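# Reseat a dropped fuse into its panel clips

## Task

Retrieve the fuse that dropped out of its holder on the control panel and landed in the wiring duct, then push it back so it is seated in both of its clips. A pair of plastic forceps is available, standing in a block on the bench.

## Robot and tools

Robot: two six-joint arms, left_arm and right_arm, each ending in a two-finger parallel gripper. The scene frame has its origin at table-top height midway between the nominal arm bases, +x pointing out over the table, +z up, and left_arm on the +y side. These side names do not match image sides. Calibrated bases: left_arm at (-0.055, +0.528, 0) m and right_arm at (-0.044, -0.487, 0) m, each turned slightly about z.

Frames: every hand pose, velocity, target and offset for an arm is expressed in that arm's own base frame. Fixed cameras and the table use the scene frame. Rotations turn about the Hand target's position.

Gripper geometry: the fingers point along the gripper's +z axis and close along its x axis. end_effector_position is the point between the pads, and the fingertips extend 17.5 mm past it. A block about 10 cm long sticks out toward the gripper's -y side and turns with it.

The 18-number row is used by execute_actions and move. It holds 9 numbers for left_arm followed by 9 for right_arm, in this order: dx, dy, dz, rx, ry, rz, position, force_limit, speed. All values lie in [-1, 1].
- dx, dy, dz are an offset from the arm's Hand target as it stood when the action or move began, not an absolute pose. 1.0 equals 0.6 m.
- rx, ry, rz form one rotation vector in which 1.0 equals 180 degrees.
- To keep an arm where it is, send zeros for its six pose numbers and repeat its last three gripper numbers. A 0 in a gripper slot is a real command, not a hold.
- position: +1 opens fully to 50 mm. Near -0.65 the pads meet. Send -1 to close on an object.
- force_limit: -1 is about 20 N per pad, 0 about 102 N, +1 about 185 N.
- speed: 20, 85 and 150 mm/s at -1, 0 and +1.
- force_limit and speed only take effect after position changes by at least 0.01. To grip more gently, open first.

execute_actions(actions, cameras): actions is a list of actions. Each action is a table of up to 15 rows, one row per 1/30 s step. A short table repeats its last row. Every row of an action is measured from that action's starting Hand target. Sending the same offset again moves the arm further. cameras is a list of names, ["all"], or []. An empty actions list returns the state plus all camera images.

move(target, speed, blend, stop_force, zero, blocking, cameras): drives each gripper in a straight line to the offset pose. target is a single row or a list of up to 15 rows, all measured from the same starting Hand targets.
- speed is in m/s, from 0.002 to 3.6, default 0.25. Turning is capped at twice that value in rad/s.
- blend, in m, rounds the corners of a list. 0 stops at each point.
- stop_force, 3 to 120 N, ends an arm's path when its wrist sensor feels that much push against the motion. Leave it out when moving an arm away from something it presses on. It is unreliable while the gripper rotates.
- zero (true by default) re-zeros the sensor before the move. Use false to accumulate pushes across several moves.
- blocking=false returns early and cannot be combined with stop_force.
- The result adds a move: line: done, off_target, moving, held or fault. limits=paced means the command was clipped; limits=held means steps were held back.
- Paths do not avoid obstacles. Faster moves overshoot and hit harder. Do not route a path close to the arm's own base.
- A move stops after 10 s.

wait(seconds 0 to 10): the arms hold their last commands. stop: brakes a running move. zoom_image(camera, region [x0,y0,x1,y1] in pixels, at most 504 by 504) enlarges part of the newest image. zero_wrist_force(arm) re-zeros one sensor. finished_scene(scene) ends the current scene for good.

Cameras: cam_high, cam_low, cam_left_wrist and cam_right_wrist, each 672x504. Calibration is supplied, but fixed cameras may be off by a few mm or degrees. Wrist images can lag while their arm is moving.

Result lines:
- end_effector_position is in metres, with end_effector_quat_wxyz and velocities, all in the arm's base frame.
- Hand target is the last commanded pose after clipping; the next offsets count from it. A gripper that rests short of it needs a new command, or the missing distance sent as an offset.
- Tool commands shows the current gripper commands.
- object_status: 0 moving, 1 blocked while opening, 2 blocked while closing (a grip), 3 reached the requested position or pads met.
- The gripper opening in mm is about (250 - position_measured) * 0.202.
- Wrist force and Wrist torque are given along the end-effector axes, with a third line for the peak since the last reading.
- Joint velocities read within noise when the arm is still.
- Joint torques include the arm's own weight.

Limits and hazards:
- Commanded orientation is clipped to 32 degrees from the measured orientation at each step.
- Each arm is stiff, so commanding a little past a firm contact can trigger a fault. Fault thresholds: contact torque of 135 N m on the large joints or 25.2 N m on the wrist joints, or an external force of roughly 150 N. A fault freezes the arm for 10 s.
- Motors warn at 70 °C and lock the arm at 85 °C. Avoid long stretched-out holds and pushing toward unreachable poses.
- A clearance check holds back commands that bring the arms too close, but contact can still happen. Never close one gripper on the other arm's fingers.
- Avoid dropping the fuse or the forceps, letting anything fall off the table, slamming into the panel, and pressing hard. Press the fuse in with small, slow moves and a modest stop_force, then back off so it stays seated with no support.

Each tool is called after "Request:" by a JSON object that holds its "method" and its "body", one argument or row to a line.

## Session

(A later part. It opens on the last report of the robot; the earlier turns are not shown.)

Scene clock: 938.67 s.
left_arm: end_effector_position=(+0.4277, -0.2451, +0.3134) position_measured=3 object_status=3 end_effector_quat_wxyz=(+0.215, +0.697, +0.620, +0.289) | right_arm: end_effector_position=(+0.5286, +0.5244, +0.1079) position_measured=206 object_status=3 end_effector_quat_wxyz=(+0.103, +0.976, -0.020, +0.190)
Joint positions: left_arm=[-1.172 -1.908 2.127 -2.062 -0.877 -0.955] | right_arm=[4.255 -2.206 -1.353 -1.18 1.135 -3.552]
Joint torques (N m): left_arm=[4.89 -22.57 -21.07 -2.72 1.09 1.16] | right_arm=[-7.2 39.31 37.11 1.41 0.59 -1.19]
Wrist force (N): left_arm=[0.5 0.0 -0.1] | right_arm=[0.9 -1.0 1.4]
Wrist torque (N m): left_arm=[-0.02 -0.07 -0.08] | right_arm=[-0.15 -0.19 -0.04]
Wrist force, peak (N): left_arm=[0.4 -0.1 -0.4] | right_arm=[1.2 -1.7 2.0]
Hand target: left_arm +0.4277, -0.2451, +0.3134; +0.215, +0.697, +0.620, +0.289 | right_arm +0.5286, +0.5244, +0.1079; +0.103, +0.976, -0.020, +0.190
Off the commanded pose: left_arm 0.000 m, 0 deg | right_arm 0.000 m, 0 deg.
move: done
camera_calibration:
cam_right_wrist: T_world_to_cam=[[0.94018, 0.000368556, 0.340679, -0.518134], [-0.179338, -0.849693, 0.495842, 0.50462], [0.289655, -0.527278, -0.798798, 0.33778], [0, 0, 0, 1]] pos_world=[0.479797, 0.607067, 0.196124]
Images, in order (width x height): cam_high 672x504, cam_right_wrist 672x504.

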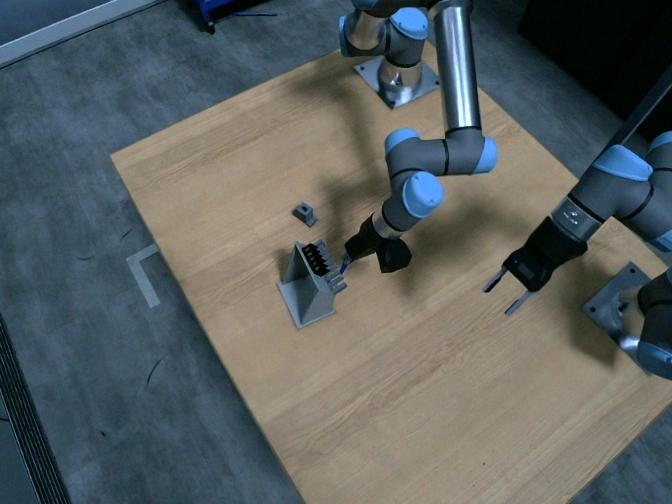

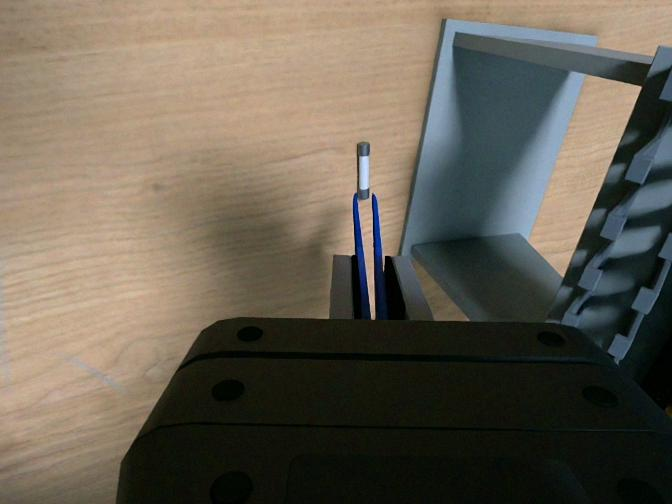

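Request:
{"method": "move", "body": {
  "target": [0,0,0,0,0,0,1,1,1,0.015,0,-0.0371,0,0,0,-0.355,-1,-1],
  "speed": 0.05,
  "stop_force": 5
}}

Request:
{"method": "move", "body": {
  "target": [0,0,0,0,0,0,1,1,1,0.0050,0,-0.0124,0,0,0,-0.355,-1,-1],
  "speed": 0.006,
  "stop_force": 3,
  "cameras": ["cam_right_wrist","cam_high"]
}}

Request:
{"method": "zoom_image", "body": {
  "camera": "cam_right_wrist",
  "region": [300, 140, 420, 260]
}}

Scene clock: 953.40 s.
left_arm: end_effector_position=(+0.4277, -0.2451, +0.3134) position_measured=3 object_status=3 end_effector_quat_wxyz=(+0.215, +0.697, +0.620, +0.289) | right_arm: end_effector_position=(+0.5376, +0.5244, +0.0856) position_measured=206 object_status=3 end_effector_quat_wxyz=(+0.103, +0.976, -0.020, +0.190)
Joint positions: left_arm=[-1.172 -1.908 2.127 -2.062 -0.877 -0.955] | right_arm=[4.244 -2.241 -1.357 -1.136 1.135 -3.565]
Joint torques (N m): left_arm=[4.16 -22.37 -22.09 -2.56 1.08 0.97] | right_arm=[-6.88 40.42 35.97 4.79 -2.98 -1.14]
Wrist force (N): left_arm=[0.4 0.3 0.1] | right_arm=[1.2 -1.1 1.4]
Wrist torque (N m): left_arm=[0.02 -0.05 -0.09] | right_arm=[-0.17 -0.23 -0.04]
Wrist force, peak (N): left_arm=[0.5 0.1 -0.3] | right_arm=[0.9 -0.8 2.1]
Hand target: left_arm +0.4277, -0.2451, +0.3134; +0.215, +0.697, +0.620, +0.289 | right_arm +0.5376, +0.5244, +0.0856; +0.103, +0.976, -0.020, +0.190
Off the commanded pose: left_arm 0.000 m, 0 deg | right_arm 0.000 m, 0 deg.
move: done

Scene clock: 955.53 s.
left_arm: end_effector_position=(+0.4277, -0.2451, +0.3134) position_measured=3 object_status=3 end_effector_quat_wxyz=(+0.215, +0.697, +0.620, +0.289) | right_arm: end_effector_position=(+0.5406, +0.5244, +0.0782) position_measured=206 object_status=3 end_effector_quat_wxyz=(+0.103, +0.976, -0.020, +0.190)
Joint positions: left_arm=[-1.172 -1.908 2.127 -2.062 -0.877 -0.955] | right_arm=[4.24 -2.254 -1.357 -1.122 1.135 -3.569]
Joint torques (N m): left_arm=[4.83 -21.95 -21.79 -2.69 1.12 0.92] | right_arm=[-7.31 40.72 11.37 4.8 -2.98 -1.28]
Wrist force (N): left_arm=[0.2 -0.1 -0.1] | right_arm=[0.8 -0.5 1.3]
Wrist torque (N m): left_arm=[-0.02 -0.02 -0.08] | right_arm=[-0.09 -0.17 -0.04]
Wrist force, peak (N): left_arm=[0.3 0.2 -0.5] | right_arm=[1.3 -0.8 1.6]
Hand target: left_arm +0.4277, -0.2451, +0.3134; +0.215, +0.697, +0.620, +0.289 | right_arm +0.5406, +0.5244, +0.0782; +0.103, +0.976, -0.020, +0.190
Off the commanded pose: left_arm 0.000 m, 0 deg | right_arm 0.000 m, 0 deg.
move: done
camera_calibration:
cam_right_wrist: T_world_to_cam=[[0.94018, 0.000368556, 0.340679, -0.519298], [-0.179338, -0.849693, 0.495842, 0.521499], [0.289655, -0.527278, -0.798798, 0.31058], [0, 0, 0, 1]] pos_world=[0.491797, 0.607067, 0.166424]
Images, in order (width x height): cam_high 672x504, cam_right_wrist 672x504.

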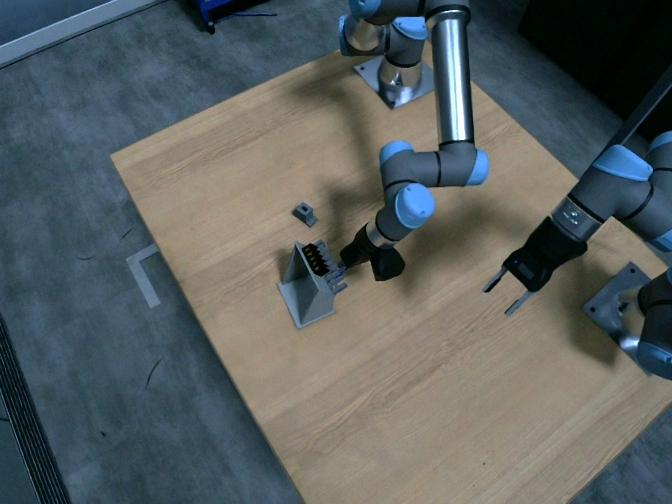

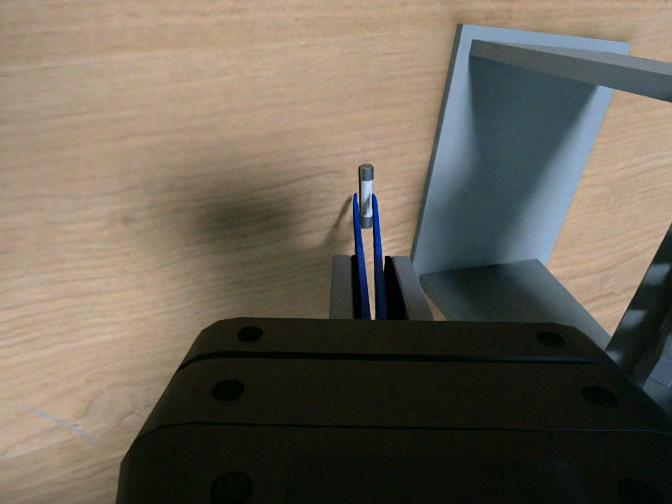

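Scaled by 4.200 from the camera's 672x504 image, which has a finer 960x720 frame.

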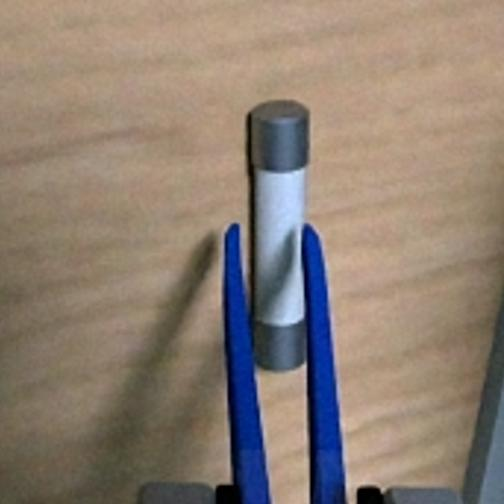

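Request:
{"method": "move", "body": {
  "target": [0,0,0,0,0,0,1,1,1,0.0037,0,-0.0048,0,0,0,-0.355,-1,-1],
  "speed": 0.004,
  "stop_force": 3,
  "cameras": ["cam_right_wrist"]
}}

Request:
{"method": "zoom_image", "body": {
  "camera": "cam_right_wrist",
  "region": [300, 140, 420, 260]
}}

Scene clock: 962.77 s.
left_arm: end_effector_position=(+0.4277, -0.2451, +0.3134) position_measured=3 object_status=3 end_effector_quat_wxyz=(+0.215, +0.697, +0.620, +0.289) | right_arm: end_effector_position=(+0.5428, +0.5244, +0.0753) position_measured=206 object_status=3 end_effector_quat_wxyz=(+0.103, +0.976, -0.020, +0.190)
Joint positions: left_arm=[-1.172 -1.908 2.127 -2.062 -0.877 -0.955] | right_arm=[4.237 -2.26 -1.354 -1.117 1.135 -3.572]
Joint torques (N m): left_arm=[3.79 -21.68 -21.14 -2.68 1.11 0.94] | right_arm=[-7.22 41.13 36.8 4.9 -2.97 -1.12]
Wrist force (N): left_arm=[0.3 0.0 0.0] | right_arm=[0.8 -0.7 1.3]
Wrist torque (N m): left_arm=[-0.01 -0.04 -0.08] | right_arm=[-0.11 -0.18 -0.04]
Wrist force, peak (N): left_arm=[0.4 0.2 -0.3] | right_arm=[1.1 -0.9 1.5]
Hand target: left_arm +0.4277, -0.2451, +0.3134; +0.215, +0.697, +0.620, +0.289 | right_arm +0.5428, +0.5244, +0.0753; +0.103, +0.976, -0.020, +0.190
Off the commanded pose: left_arm 0.000 m, 0 deg | right_arm 0.000 m, 0 deg.
move: done
camera_calibration:
cam_right_wrist: T_world_to_cam=[[0.94018, 0.000368556, 0.340679, -0.520378], [-0.179338, -0.849693, 0.495842, 0.523331], [0.289655, -0.527278, -0.798798, 0.307626], [0, 0, 0, 1]] pos_world=[0.493997, 0.607067, 0.163524]
Images, in order (width x height): cam_right_wrist 672x504.

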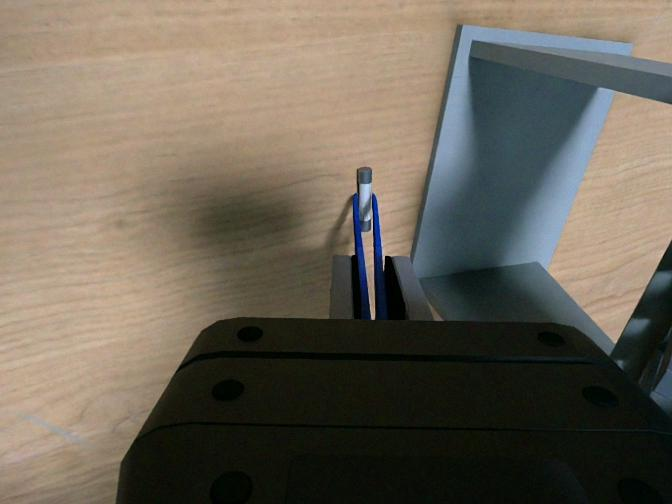

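Scaled by 4.200 from the camera's 672x504 image, which has a finer 960x720 frame.

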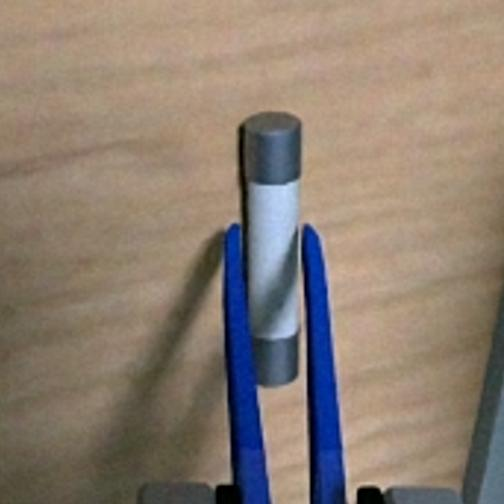

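Request:
{"method": "move", "body": {
  "target": [0,0,0,0,0,0,1,1,1,0.0031,-0.002,-0.0077,0,0,0,-0.355,-1,-1],
  "speed": 0.005,
  "stop_force": 3,
  "cameras": ["cam_right_wrist"]
}}

Request:
{"method": "zoom_image", "body": {
  "camera": "cam_right_wrist",
  "region": [300, 140, 420, 260]
}}

Scene clock: 976.67 s.
left_arm: end_effector_position=(+0.4277, -0.2451, +0.3134) position_measured=3 object_status=3 end_effector_quat_wxyz=(+0.215, +0.697, +0.620, +0.289) | right_arm: end_effector_position=(+0.5447, +0.5232, +0.0707) position_measured=206 object_status=3 end_effector_quat_wxyz=(+0.103, +0.976, -0.020, +0.190)
Joint positions: left_arm=[-1.172 -1.908 2.127 -2.062 -0.877 -0.955] | right_arm=[4.234 -2.266 -1.358 -1.106 1.135 -3.575]
Joint torques (N m): left_arm=[4.12 -22.17 -21.74 -2.71 1.25 0.96] | right_arm=[-7.76 39.54 10.2 4.72 -2.79 -1.11]
Wrist force (N): left_arm=[0.2 -0.1 -0.1] | right_arm=[0.8 0.3 -1.7]
Wrist torque (N m): left_arm=[-0.02 -0.02 -0.08] | right_arm=[-0.07 -0.18 -0.04]
Wrist force, peak (N): left_arm=[0.5 0.1 -0.2] | right_arm=[1.2 0.2 -2.2]
Hand target: left_arm +0.4277, -0.2451, +0.3134; +0.215, +0.697, +0.620, +0.289 | right_arm +0.5447, +0.5232, +0.0707; +0.103, +0.976, -0.020, +0.190
Off the commanded pose: left_arm 0.000 m, 0 deg | right_arm 0.000 m, 0 deg.
move: contact (right_arm)
camera_calibration:
cam_right_wrist: T_world_to_cam=[[0.94018, 0.000368556, 0.340679, -0.520503], [-0.179338, -0.849693, 0.495842, 0.524915], [0.289655, -0.527278, -0.798798, 0.302798], [0, 0, 0, 1]] pos_world=[0.495797, 0.605867, 0.158924]
Images, in order (width x height): cam_right_wrist 672x504.

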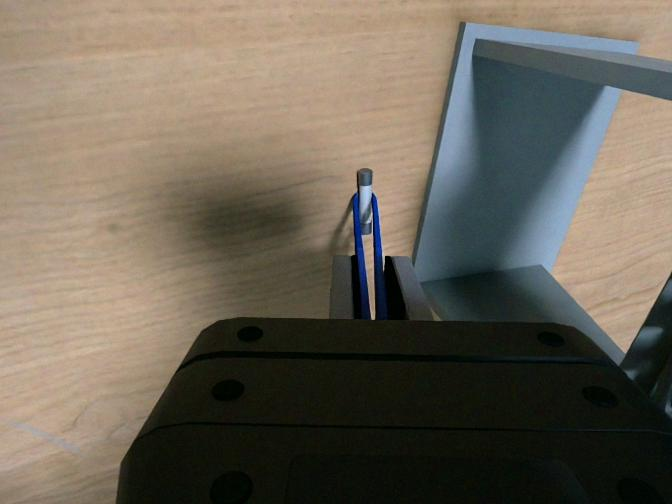

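Scaled by 4.200 from the camera's 672x504 image, which has a finer 960x720 frame.

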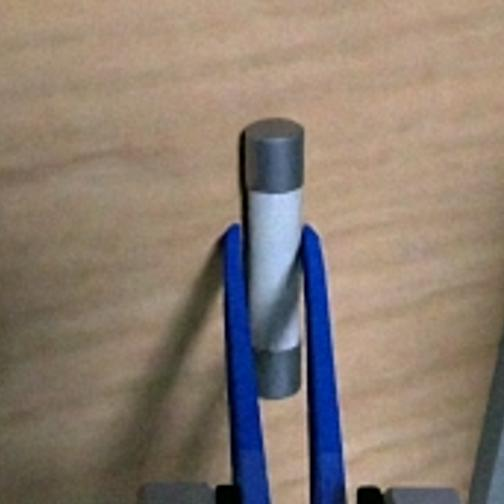

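Request:
{"method": "move", "body": {
  "target": [
    [0,0,0,0,0,0,1,1,1,0,0,0.0015,0,0,0,-0.355,-1,-1],
    [0,0,0,0,0,0,1,1,1,0.0006,-0.0058,0.0015,0,0,0,-0.355,-1,-1],
    [0,0,0,0,0,0,1,1,1,0.0006,-0.0058,-0.0002,0,0,0,-0.355,-1,-1],
    [0,0,0,0,0,0,1,1,1,0.0006,-0.0058,-0.0002,0,0,0,-0.46,-1,-1]
  ],
  "speed": 0.02,
  "cameras": ["cam_right_wrist"]
}}

Request:
{"method": "zoom_image", "body": {
  "camera": "cam_right_wrist",
  "region": [300, 140, 420, 260]
}}

Scene clock: 986.63 s.
left_arm: end_effector_position=(+0.4277, -0.2451, +0.3134) position_measured=3 object_status=3 end_effector_quat_wxyz=(+0.215, +0.697, +0.620, +0.289) | right_arm: end_effector_position=(+0.5451, +0.5197, +0.0706) position_measured=221 object_status=3 end_effector_quat_wxyz=(+0.103, +0.976, -0.020, +0.190)
Joint positions: left_arm=[-1.172 -1.908 2.127 -2.062 -0.877 -0.955] | right_arm=[4.231 -2.26 -1.368 -1.1 1.135 -3.578]
Joint torques (N m): left_arm=[3.76 -21.43 -21.76 -2.74 1.39 0.99] | right_arm=[-7.02 37.58 9.66 4.61 -2.58 -1.11]
Wrist force (N): left_arm=[0.1 0.0 -0.2] | right_arm=[1.3 0.2 -2.3]
Wrist torque (N m): left_arm=[-0.03 -0.01 -0.08] | right_arm=[-0.11 -0.20 -0.04]
Wrist force, peak (N): left_arm=[0.4 0.3 -0.4] | right_arm=[1.0 0.4 -2.5]
Hand target: left_arm +0.4277, -0.2451, +0.3134; +0.215, +0.697, +0.620, +0.289 | right_arm +0.5451, +0.5197, +0.0705; +0.103, +0.976, -0.020, +0.190
Off the commanded pose: left_arm 0.000 m, 0 deg | right_arm 0.000 m, 0 deg.
move: done
camera_calibration:
cam_right_wrist: T_world_to_cam=[[0.94018, 0.000368556, 0.340679, -0.520844], [-0.179338, -0.849693, 0.495842, 0.522063], [0.289655, -0.527278, -0.798798, 0.300757], [0, 0, 0, 1]] pos_world=[0.496197, 0.602367, 0.158824]
Images, in order (width x height): cam_right_wrist 672x504.

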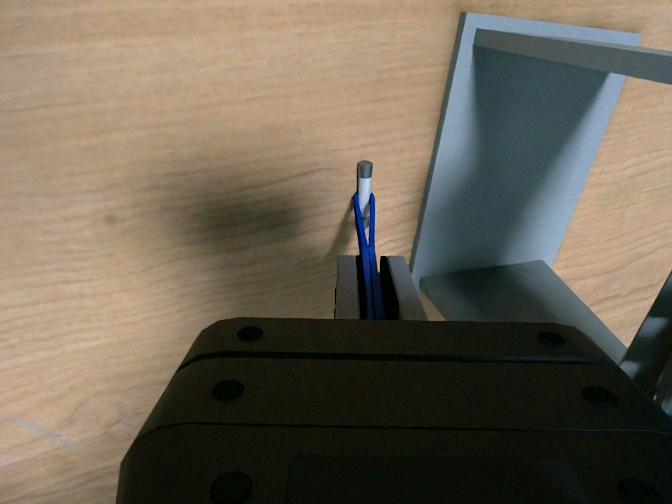

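Scaled by 4.200 from the camera's 672x504 image, which has a finer 960x720 frame.

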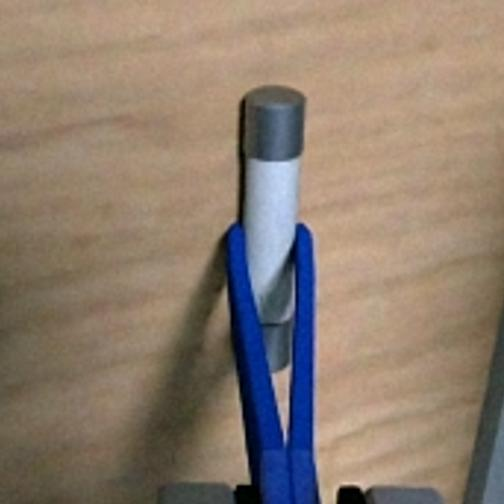

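Request:
{"method": "move", "body": {
  "target": [
    [0,0,0,0,0,0,1,1,1,-0.0418,0,0.0992,0,0,0,-0.46,-1,-1],
    [0,0,0,0,0,0,1,1,1,-0.1752,0.0172,0.2158,0.3608,-0.2227,-0.3829,-0.46,-1,-1],
    [0,0,0,0,0,0,1,1,1,-0.0473,0.027,0.2172,0.3608,-0.2227,-0.3829,-0.46,-1,-1]
  ],
  "speed": [0.08,0.18,0.12],
  "blend": [0,0.02,0],
  "cameras": ["cam_right_wrist"]
}}

Request:
{"method": "zoom_image", "body": {
  "camera": "cam_right_wrist",
  "region": [280, 80, 440, 260]
}}

Scene clock: 1035.33 s.
left_arm: end_effector_position=(+0.4277, -0.2451, +0.3134) position_measured=3 object_status=3 end_effector_quat_wxyz=(+0.215, +0.697, +0.620, +0.289) | right_arm: end_effector_position=(+0.5166, +0.5359, +0.2009) position_measured=221 object_status=3 end_effector_quat_wxyz=(+0.324, -0.591, +0.649, -0.352)
Joint positions: left_arm=[-1.172 -1.908 2.127 -2.062 -0.877 -0.955] | right_arm=[4.43 -2.06 -1.692 -0.67 0.6 -1.913]
Joint torques (N m): left_arm=[3.67 -22 -21.95 -2.7 1.47 1.01] | right_arm=[-7.33 31.56 33.73 4.96 -0.31 -1.03]
Wrist force (N): left_arm=[0.3 0.1 -0.2] | right_arm=[-1.5 -1.5 0.4]
Wrist torque (N m): left_arm=[0.00 -0.03 -0.09] | right_arm=[-0.06 0.11 0.09]
Wrist force, peak (N): left_arm=[0.5 0.2 -0.4] | right_arm=[-1.4 -2.1 1.8]
Hand target: left_arm +0.4277, -0.2451, +0.3134; +0.215, +0.697, +0.620, +0.289 | right_arm +0.5167, +0.5359, +0.2009; +0.324, -0.591, +0.649, -0.352
Off the commanded pose: left_arm 0.000 m, 0 deg | right_arm 0.000 m, 0 deg.
move: done
camera_calibration:
cam_right_wrist: T_world_to_cam=[[-0.0562052, -0.998268, -0.0173551, 0.583364], [-0.792136, 0.055167, -0.607846, 0.519496], [0.607751, -0.0204165, -0.793865, -0.01531], [0, 0, 0, 1]] pos_world=[0.453605, 0.553382, 0.313744]
Images, in order (width x height): cam_right_wrist 672x504.

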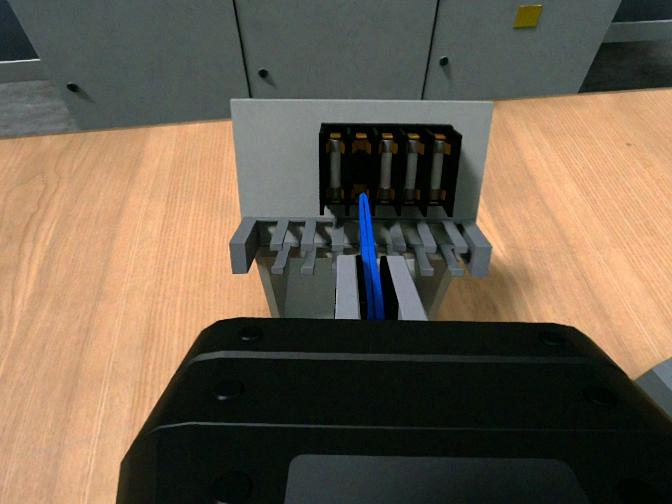

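Scaled by 2.800 from the camera's 672x504 image, which has a finer 960x720 frame.

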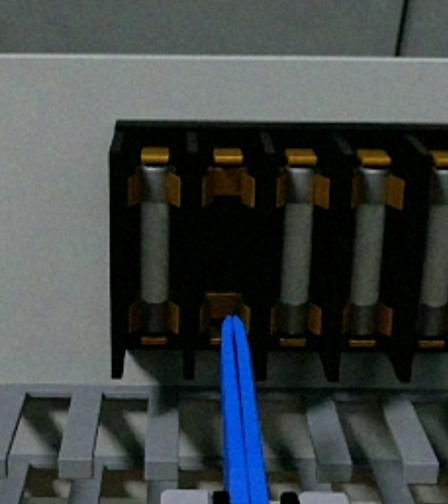

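Request:
{"method": "move", "body": {
  "target": [
    [0,0,0,0,0,0,1,1,1,-0.1279,-0.0098,0.0,-0.3608,0.2227,0.3829,-0.46,-1,-1],
    [0,0,0,0,0,0,1,1,1,-0.03,-0.02,-0.105,-0.3608,0.2227,0.3829,-0.46,-1,-1]
  ],
  "speed": 0.25,
  "blend": 0.02,
  "cameras": ["all"]
}}

Scene clock: 1044.30 s.
left_arm: end_effector_position=(+0.4277, -0.2451, +0.3134) position_measured=3 object_status=3 end_effector_quat_wxyz=(+0.215, +0.697, +0.620, +0.289) | right_arm: end_effector_position=(+0.4986, +0.5239, +0.1379) position_measured=221 object_status=3 end_effector_quat_wxyz=(+0.103, +0.976, -0.020, +0.190)
Joint positions: left_arm=[-1.172 -1.908 2.127 -2.062 -0.877 -0.955] | right_arm=[4.293 -2.136 -1.382 -1.239 1.137 -3.51]
Joint torques (N m): left_arm=[3.4 -22.52 -22.33 -2.8 1.65 0.95] | right_arm=[-7.6 36.86 36.98 4.81 -0.48 -1.25]
Wrist force (N): left_arm=[0.3 0.0 -0.1] | right_arm=[0.6 -1.2 1.3]
Wrist torque (N m): left_arm=[-0.02 -0.05 -0.08] | right_arm=[-0.18 -0.15 -0.02]
Wrist force, peak (N): left_arm=[0.5 0.1 -0.3] | right_arm=[1.0 -1.5 3.7]
Hand target: left_arm +0.4277, -0.2451, +0.3134; +0.215, +0.697, +0.620, +0.289 | right_arm +0.4987, +0.5239, +0.1379; +0.103, +0.976, -0.020, +0.190
Off the commanded pose: left_arm 0.000 m, 0 deg | right_arm 0.000 m, 0 deg.
move: done
camera_calibration:
cam_left_wrist: T_world_to_cam=[[0.0670531, 0.989747, 0.126111, 0.182797], [0.445372, -0.142796, 0.883885, -0.489865], [0.892831, -0.00310083, -0.45038, -0.107726], [0, 0, 0, 1]] pos_world=[0.302096, -0.251208, 0.361415]
cam_right_wrist: T_world_to_cam=[[0.940136, 0.000339237, 0.340799, -0.500173], [-0.179419, -0.849703, 0.495795, 0.483944], [0.289746, -0.527261, -0.798776, 0.370194], [0, 0, 0, 1]] pos_world=[0.449797, 0.606567, 0.226223]

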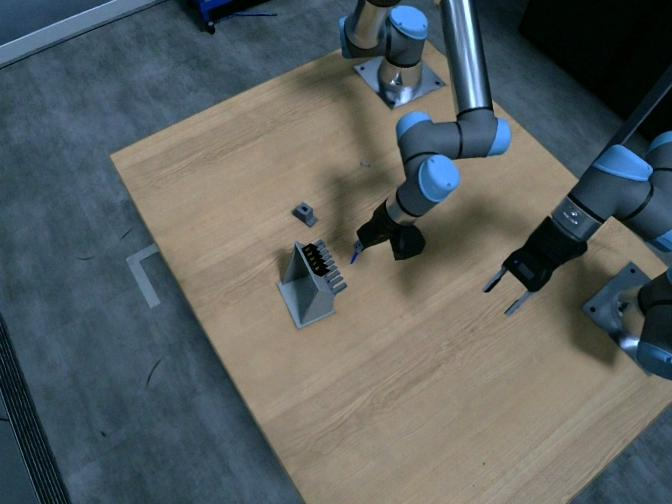

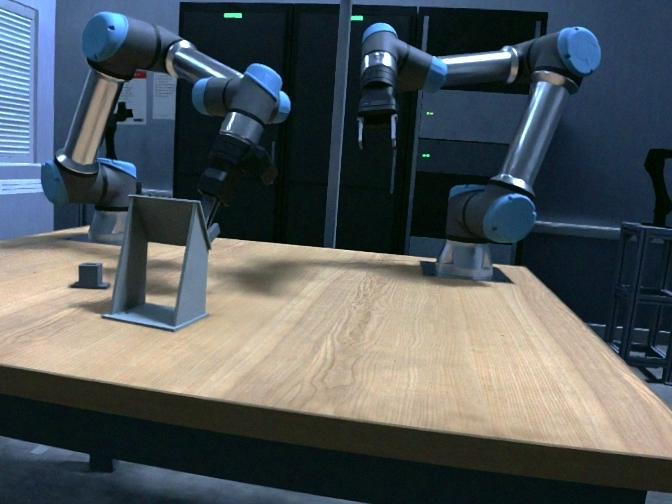

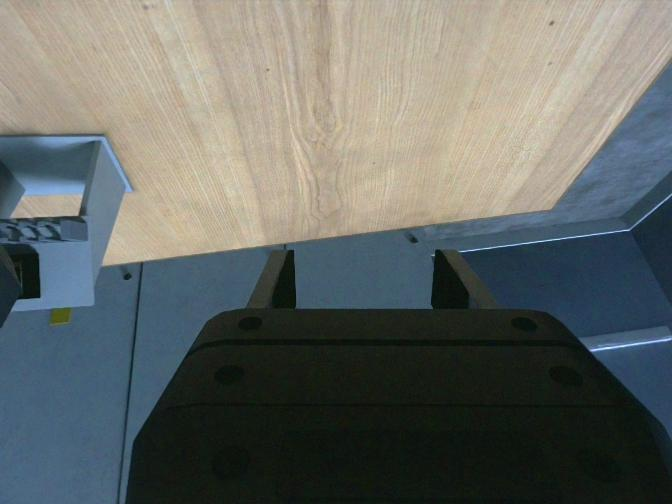

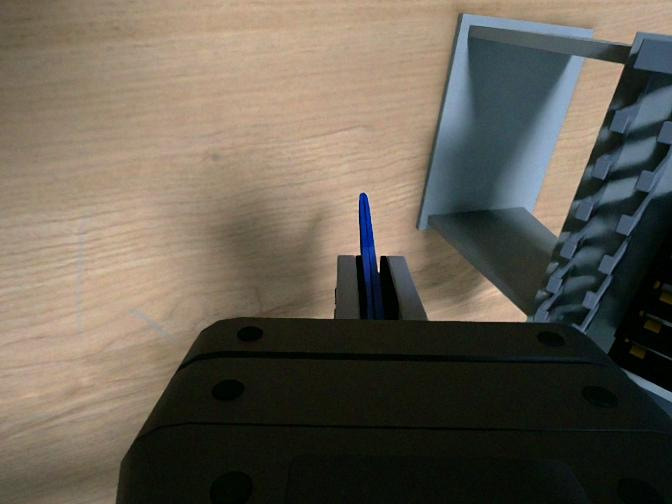

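Request:
{"method": "zoom_image", "body": {
  "camera": "cam_high",
  "region": [300, 120, 420, 220]
}}

Request:
{"method": "zoom_image", "body": {
  "camera": "cam_low",
  "region": [40, 200, 300, 340]
}}

Scaled by 4.200 from the camera's 672x504 image, which has a finer 960x720 frame.

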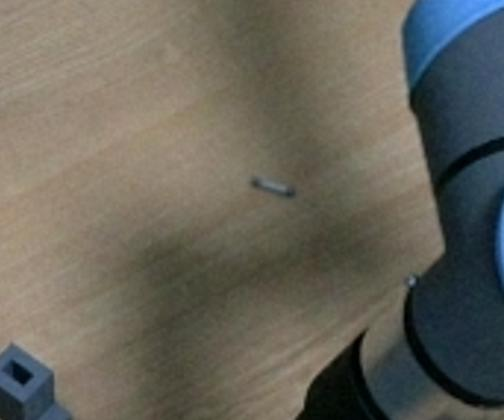

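Scaled by 1.938 from the camera's 672x504 image, which has a finer 960x720 frame.

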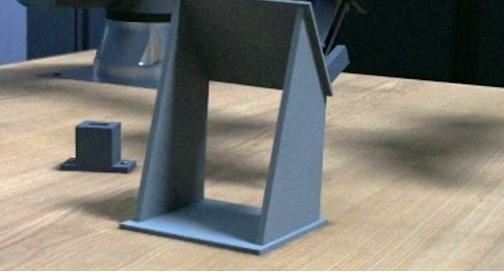

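Request:
{"method": "move", "body": {
  "target": [0,0,0,0,0,0,1,1,1,-0.3243,-0.4732,0.07,-0.0442,0.1168,0.2203,-0.46,-1,-1],
  "speed": 0.3,
  "cameras": ["cam_right_wrist"]
}}

Request:
{"method": "zoom_image", "body": {
  "camera": "cam_right_wrist",
  "region": [240, 60, 480, 300]
}}

Scene clock: 1073.83 s.
left_arm: end_effector_position=(+0.4277, -0.2451, +0.3134) position_measured=3 object_status=3 end_effector_quat_wxyz=(+0.215, +0.697, +0.620, +0.289) | right_arm: end_effector_position=(+0.3041, +0.2401, +0.1798) position_measured=221 object_status=3 end_effector_quat_wxyz=(+0.100, +0.934, +0.342, +0.037)
Joint positions: left_arm=[-1.172 -1.908 2.127 -2.062 -0.877 -0.955] | right_arm=[4.301 -1.327 -2.159 -1.321 1.379 -4.245]
Joint torques (N m): left_arm=[3.53 -22.1 -22.36 -2.84 1.81 0.69] | right_arm=[5.17 27.89 11.91 1.3 1.13 -1.16]
Wrist force (N): left_arm=[0.2 0.1 -0.1] | right_arm=[0.7 0.3 0.2]
Wrist torque (N m): left_arm=[0.00 -0.03 -0.08] | right_arm=[0.02 -0.15 0.12]
Wrist force, peak (N): left_arm=[0.4 0.4 -0.1] | right_arm=[1.8 -3.5 1.8]
Hand target: left_arm +0.4277, -0.2451, +0.3134; +0.215, +0.697, +0.620, +0.289 | right_arm +0.3041, +0.2400, +0.1799; +0.100, +0.934, +0.342, +0.037
Off the commanded pose: left_arm 0.000 m, 0 deg | right_arm 0.000 m, 0 deg.
move: done
camera_calibration:
cam_right_wrist: T_world_to_cam=[[0.763133, 0.645198, -0.0367056, -0.36461], [0.562037, -0.634591, 0.53048, -0.0962785], [0.318972, -0.425456, -0.846902, 0.28565], [0, 0, 0, 1]] pos_world=[0.241244, 0.29568, 0.279608]
Images, in order (width x height): cam_right_wrist 672x504.

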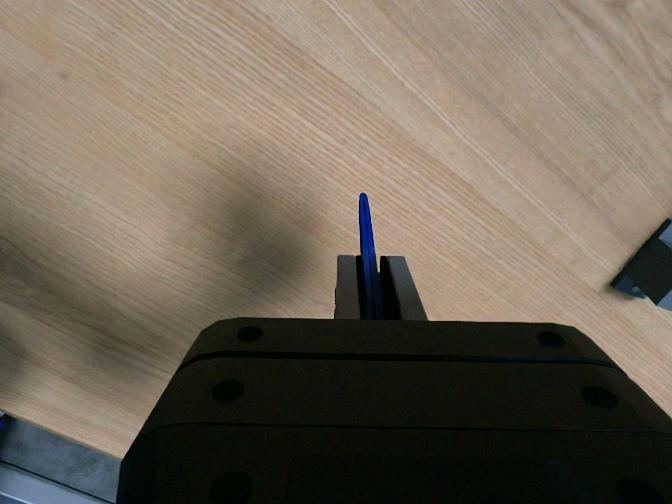

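Scaled by 2.100 from the camera's 672x504 image, which has a finer 960x720 frame.

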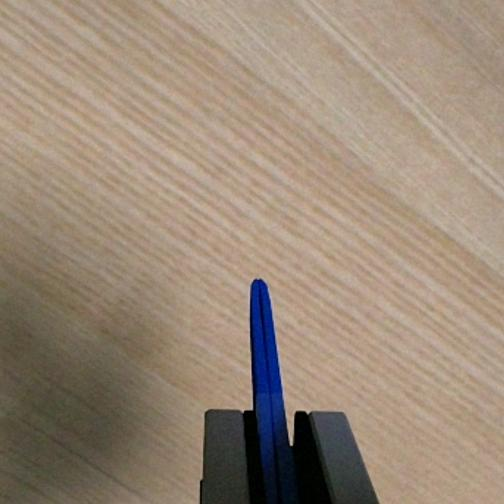

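Request:
{"method": "execute_actions", "body": {
  "actions": []
}}

Scene clock: 1096.00 s.
left_arm: end_effector_position=(+0.4277, -0.2451, +0.3134) position_measured=3 object_status=3 end_effector_quat_wxyz=(+0.215, +0.697, +0.620, +0.289) | right_arm: end_effector_position=(+0.3041, +0.2400, +0.1799) position_measured=221 object_status=3 end_effector_quat_wxyz=(+0.100, +0.934, +0.342, +0.037)
Joint positions: left_arm=[-1.172 -1.908 2.127 -2.062 -0.877 -0.955] | right_arm=[4.301 -1.327 -2.159 -1.322 1.379 -4.245]
Joint velocities: within noise
Joint torques (N m): left_arm=[2.27 -21.39 -22.5 -2.98 1.84 0.78] | right_arm=[5.57 26.99 12.05 1.14 1.12 -1.24]
Wrist force (N): left_arm=[0.2 0.1 -0.1] | right_arm=[0.7 -0.1 0.2]
Wrist torque (N m): left_arm=[0.01 -0.03 -0.09] | right_arm=[-0.04 -0.16 0.12]
Wrist force, peak (N): left_arm=[0.4 0.4 0.1] | right_arm=[1.0 0.1 0.4]
Hand target: left_arm +0.4277, -0.2451, +0.3134; +0.215, +0.697, +0.620, +0.289 | right_arm +0.3041, +0.2400, +0.1799; +0.100, +0.934, +0.342, +0.037
Tool commands: left_gripper/position=+1.0 left_gripper/force_limit=+1.0 left_gripper/speed=+1.0 right_gripper/position=-0.46 right_gripper/force_limit=-1.0 right_gripper/speed=-1.0
Off the commanded pose: left_arm 0.000 m, 0 deg | right_arm 0.000 m, 0 deg.
camera_calibration:
cam_left_wrist: T_world_to_cam=[[0.0670531, 0.989747, 0.126111, 0.182797], [0.445372, -0.142796, 0.883885, -0.489865], [0.892831, -0.00310083, -0.45038, -0.107726], [0, 0, 0, 1]] pos_world=[0.302096, -0.251208, 0.361415]
cam_right_wrist: T_world_to_cam=[[0.76309, 0.645247, -0.0367456, -0.364462], [0.562094, -0.634541, 0.530478, -0.096314], [0.318973, -0.425457, -0.846902, 0.285639], [0, 0, 0, 1]] pos_world=[0.241144, 0.29558, 0.279608]

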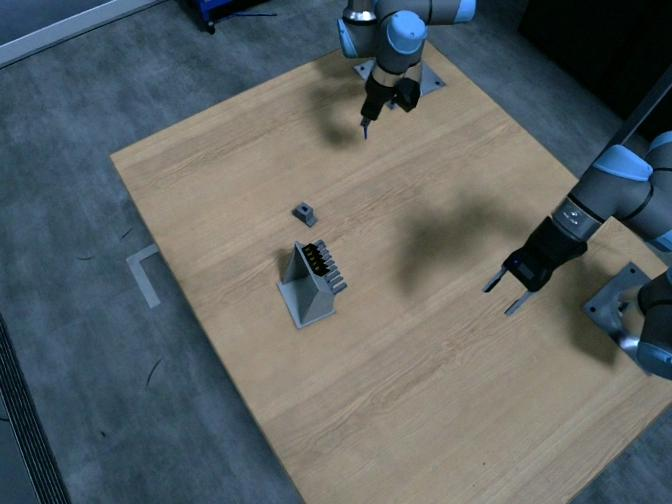

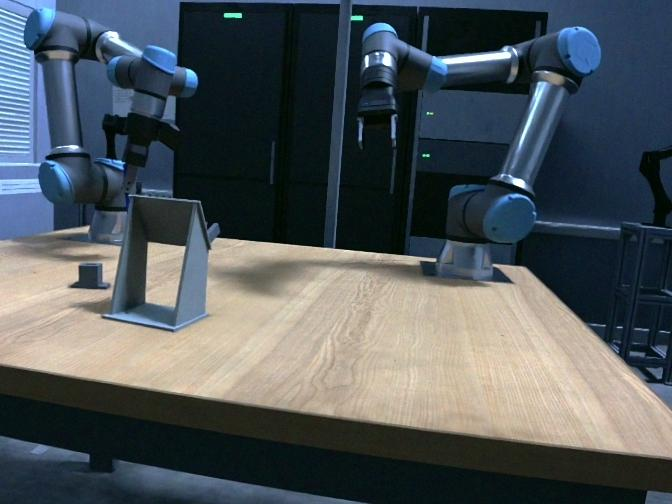

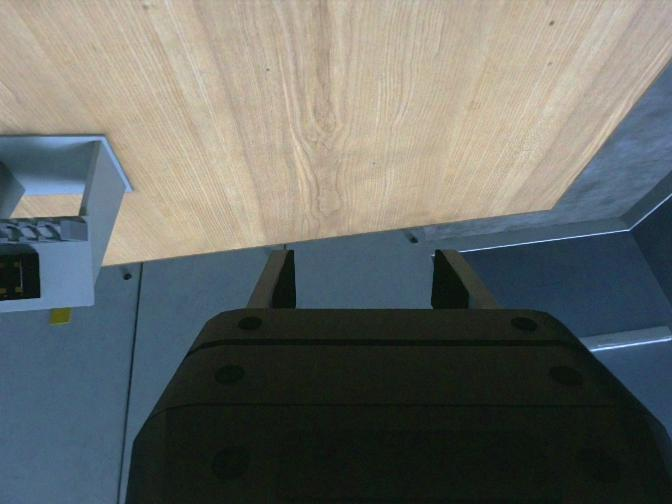

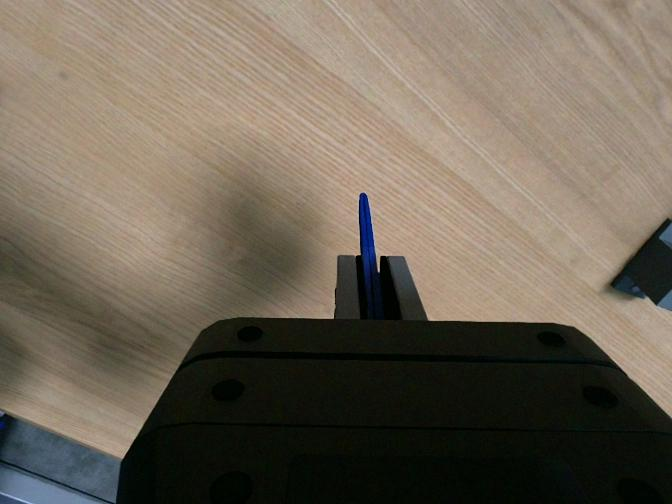

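Request:
{"method": "zoom_image", "body": {
  "camera": "cam_high",
  "region": [280, 60, 480, 210]
}}

Request:
{"method": "zoom_image", "body": {
  "camera": "cam_high",
  "region": [120, 100, 320, 250]
}}

Request:
{"method": "zoom_image", "body": {
  "camera": "cam_low",
  "region": [60, 180, 260, 330]
}}

Request:
{"method": "zoom_image", "body": {
  "camera": "cam_right_wrist",
  "region": [0, 0, 400, 300]
}}

Scaled by 2.520 from the camera's 672x504 image, which has a finer 960x720 frame.

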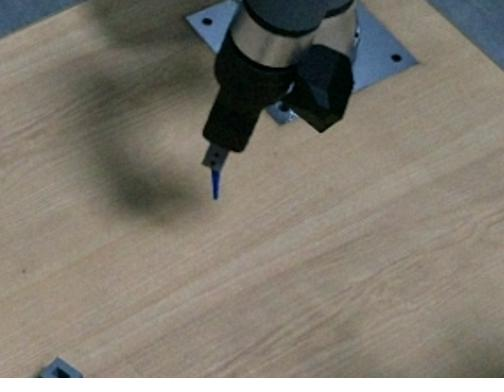

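Scaled by 2.520 from the camera's 672x504 image, which has a finer 960x720 frame.

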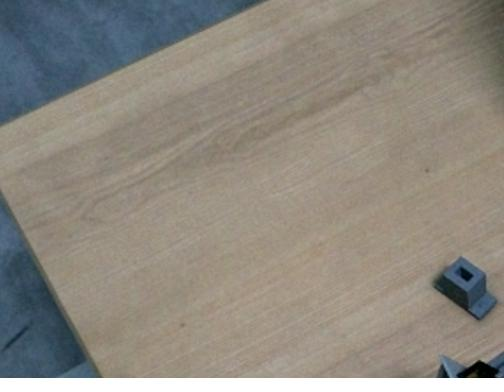

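Scaled by 2.520 from the camera's 672x504 image, which has a finer 960x720 frame.

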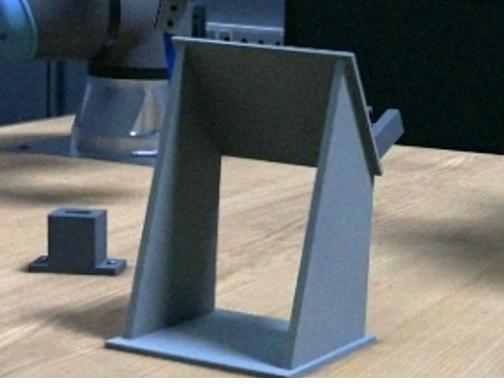

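Scaled by 1.260 from the camera's 672x504 image, which has a finer 960x720 frame.

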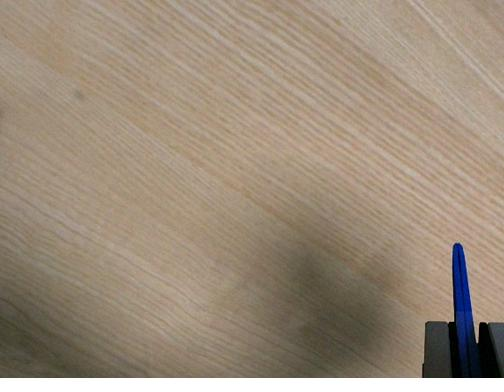

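Request:
{"method": "zoom_image", "body": {
  "camera": "cam_high",
  "region": [420, 60, 620, 210]
}}

Request:
{"method": "zoom_image", "body": {
  "camera": "cam_high",
  "region": [300, 180, 560, 380]
}}

Request:
{"method": "zoom_image", "body": {
  "camera": "cam_high",
  "region": [240, 200, 360, 340]
}}

Scaled by 2.520 from the camera's 672x504 image, which has a finer 960x720 frame.

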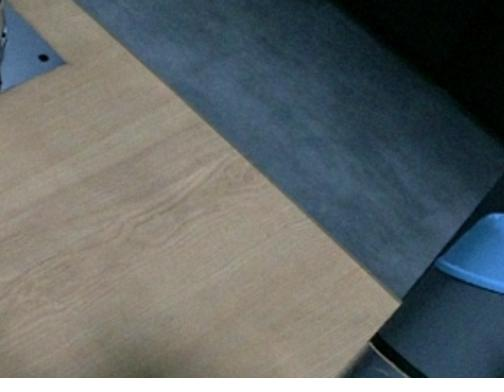

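Scaled by 1.938 from the camera's 672x504 image, which has a finer 960x720 frame.

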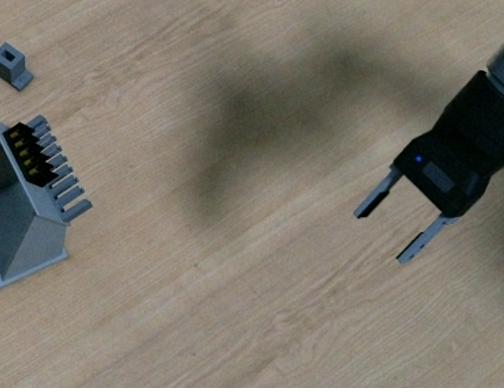

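Scaled by 3.600 from the camera's 672x504 image, which has a finer 960x720 frame.

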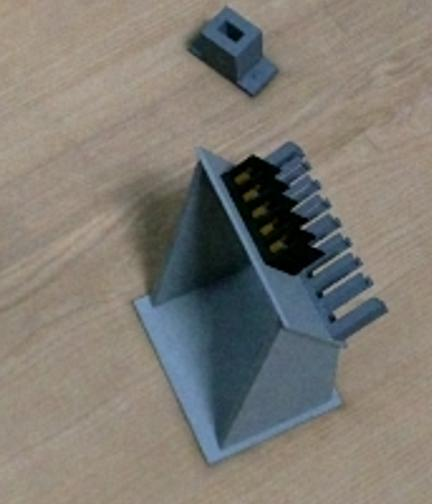

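Request:
{"method": "move", "body": {
  "target": [0,0,0,0,0,0,1,1,1,0.17,-0.28,0.16,0,0,0,-0.46,-1,-1],
  "speed": 0.3,
  "cameras": ["cam_high","cam_right_wrist","cam_low"]
}}

Scene clock: 1112.77 s.
left_arm: end_effector_position=(+0.4277, -0.2451, +0.3134) position_measured=3 object_status=3 end_effector_quat_wxyz=(+0.215, +0.697, +0.620, +0.289) | right_arm: end_effector_position=(+0.4061, +0.0721, +0.2758) position_measured=221 object_status=3 end_effector_quat_wxyz=(+0.100, +0.934, +0.342, +0.037)
Joint positions: left_arm=[-1.172 -1.908 2.127 -2.062 -0.877 -0.955] | right_arm=[3.791 -1.27 -1.975 -1.455 1.357 -4.766]
Joint torques (N m): left_arm=[2.81 -22.26 -23.1 -2.92 1.83 0.83] | right_arm=[-7.62 -1.18 38.81 1.37 1.27 -1.31]
Wrist force (N): left_arm=[0.3 0.1 -0.1] | right_arm=[0.3 0.1 0.2]
Wrist torque (N m): left_arm=[0.00 -0.04 -0.08] | right_arm=[-0.04 -0.08 0.14]
Wrist force, peak (N): left_arm=[0.5 0.1 -0.4] | right_arm=[0.4 -2.9 0.7]
Hand target: left_arm +0.4277, -0.2451, +0.3134; +0.215, +0.697, +0.620, +0.289 | right_arm +0.4061, +0.0720, +0.2759; +0.100, +0.934, +0.342, +0.037
Off the commanded pose: left_arm 0.000 m, 0 deg | right_arm 0.000 m, 0 deg.
move: done
camera_calibration:
cam_right_wrist: T_world_to_cam=[[0.763067, 0.645278, -0.0366808, -0.330453], [0.562075, -0.634518, 0.530526, -0.311127], [0.319062, -0.425444, -0.846875, 0.262929], [0, 0, 0, 1]] pos_world=[0.343144, 0.12768, 0.375608]
Images, in order (width x height): cam_high 672x504, cam_low 672x504, cam_right_wrist 672x504.

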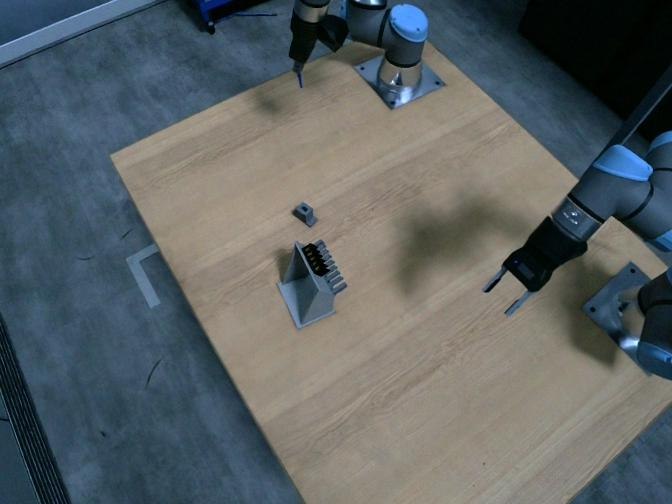

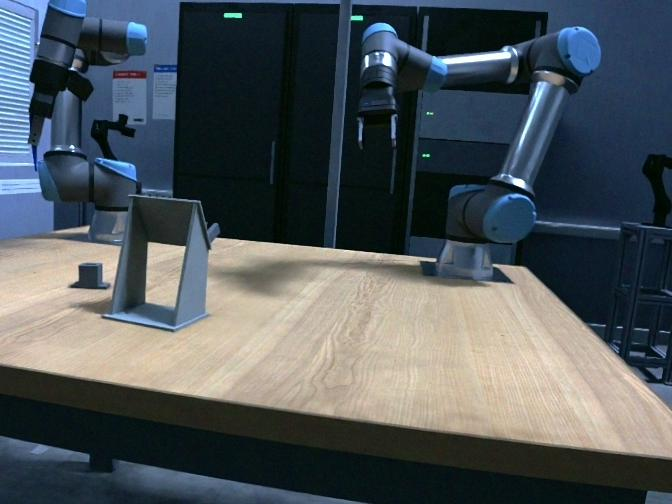

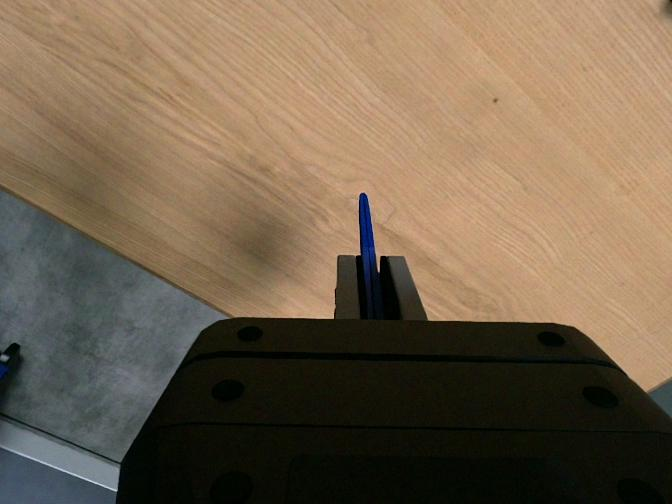

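Request:
{"method": "zoom_image", "body": {
  "camera": "cam_high",
  "region": [300, 80, 460, 200]
}}

Request:
{"method": "zoom_image", "body": {
  "camera": "cam_high",
  "region": [100, 100, 310, 258]
}}

Request:
{"method": "zoom_image", "body": {
  "camera": "cam_high",
  "region": [420, 60, 580, 200]
}}

Scaled by 3.150 from the camera's 672x504 image, which has a finer 960x720 frame.

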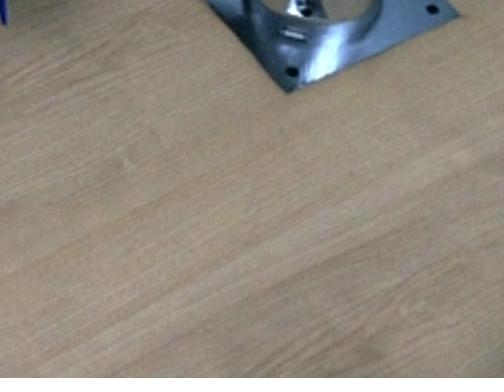

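Scaled by 2.400 from the camera's 672x504 image, which has a finer 960x720 frame.

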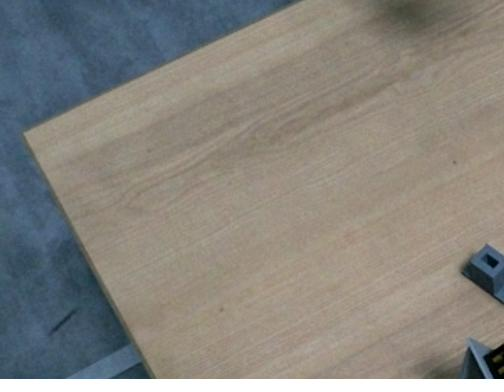

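Scaled by 3.150 from the camera's 672x504 image, which has a finer 960x720 frame.

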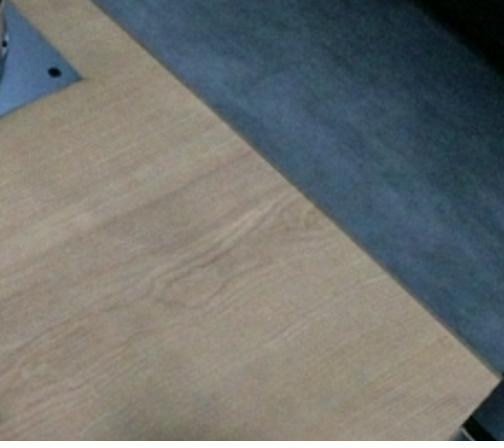

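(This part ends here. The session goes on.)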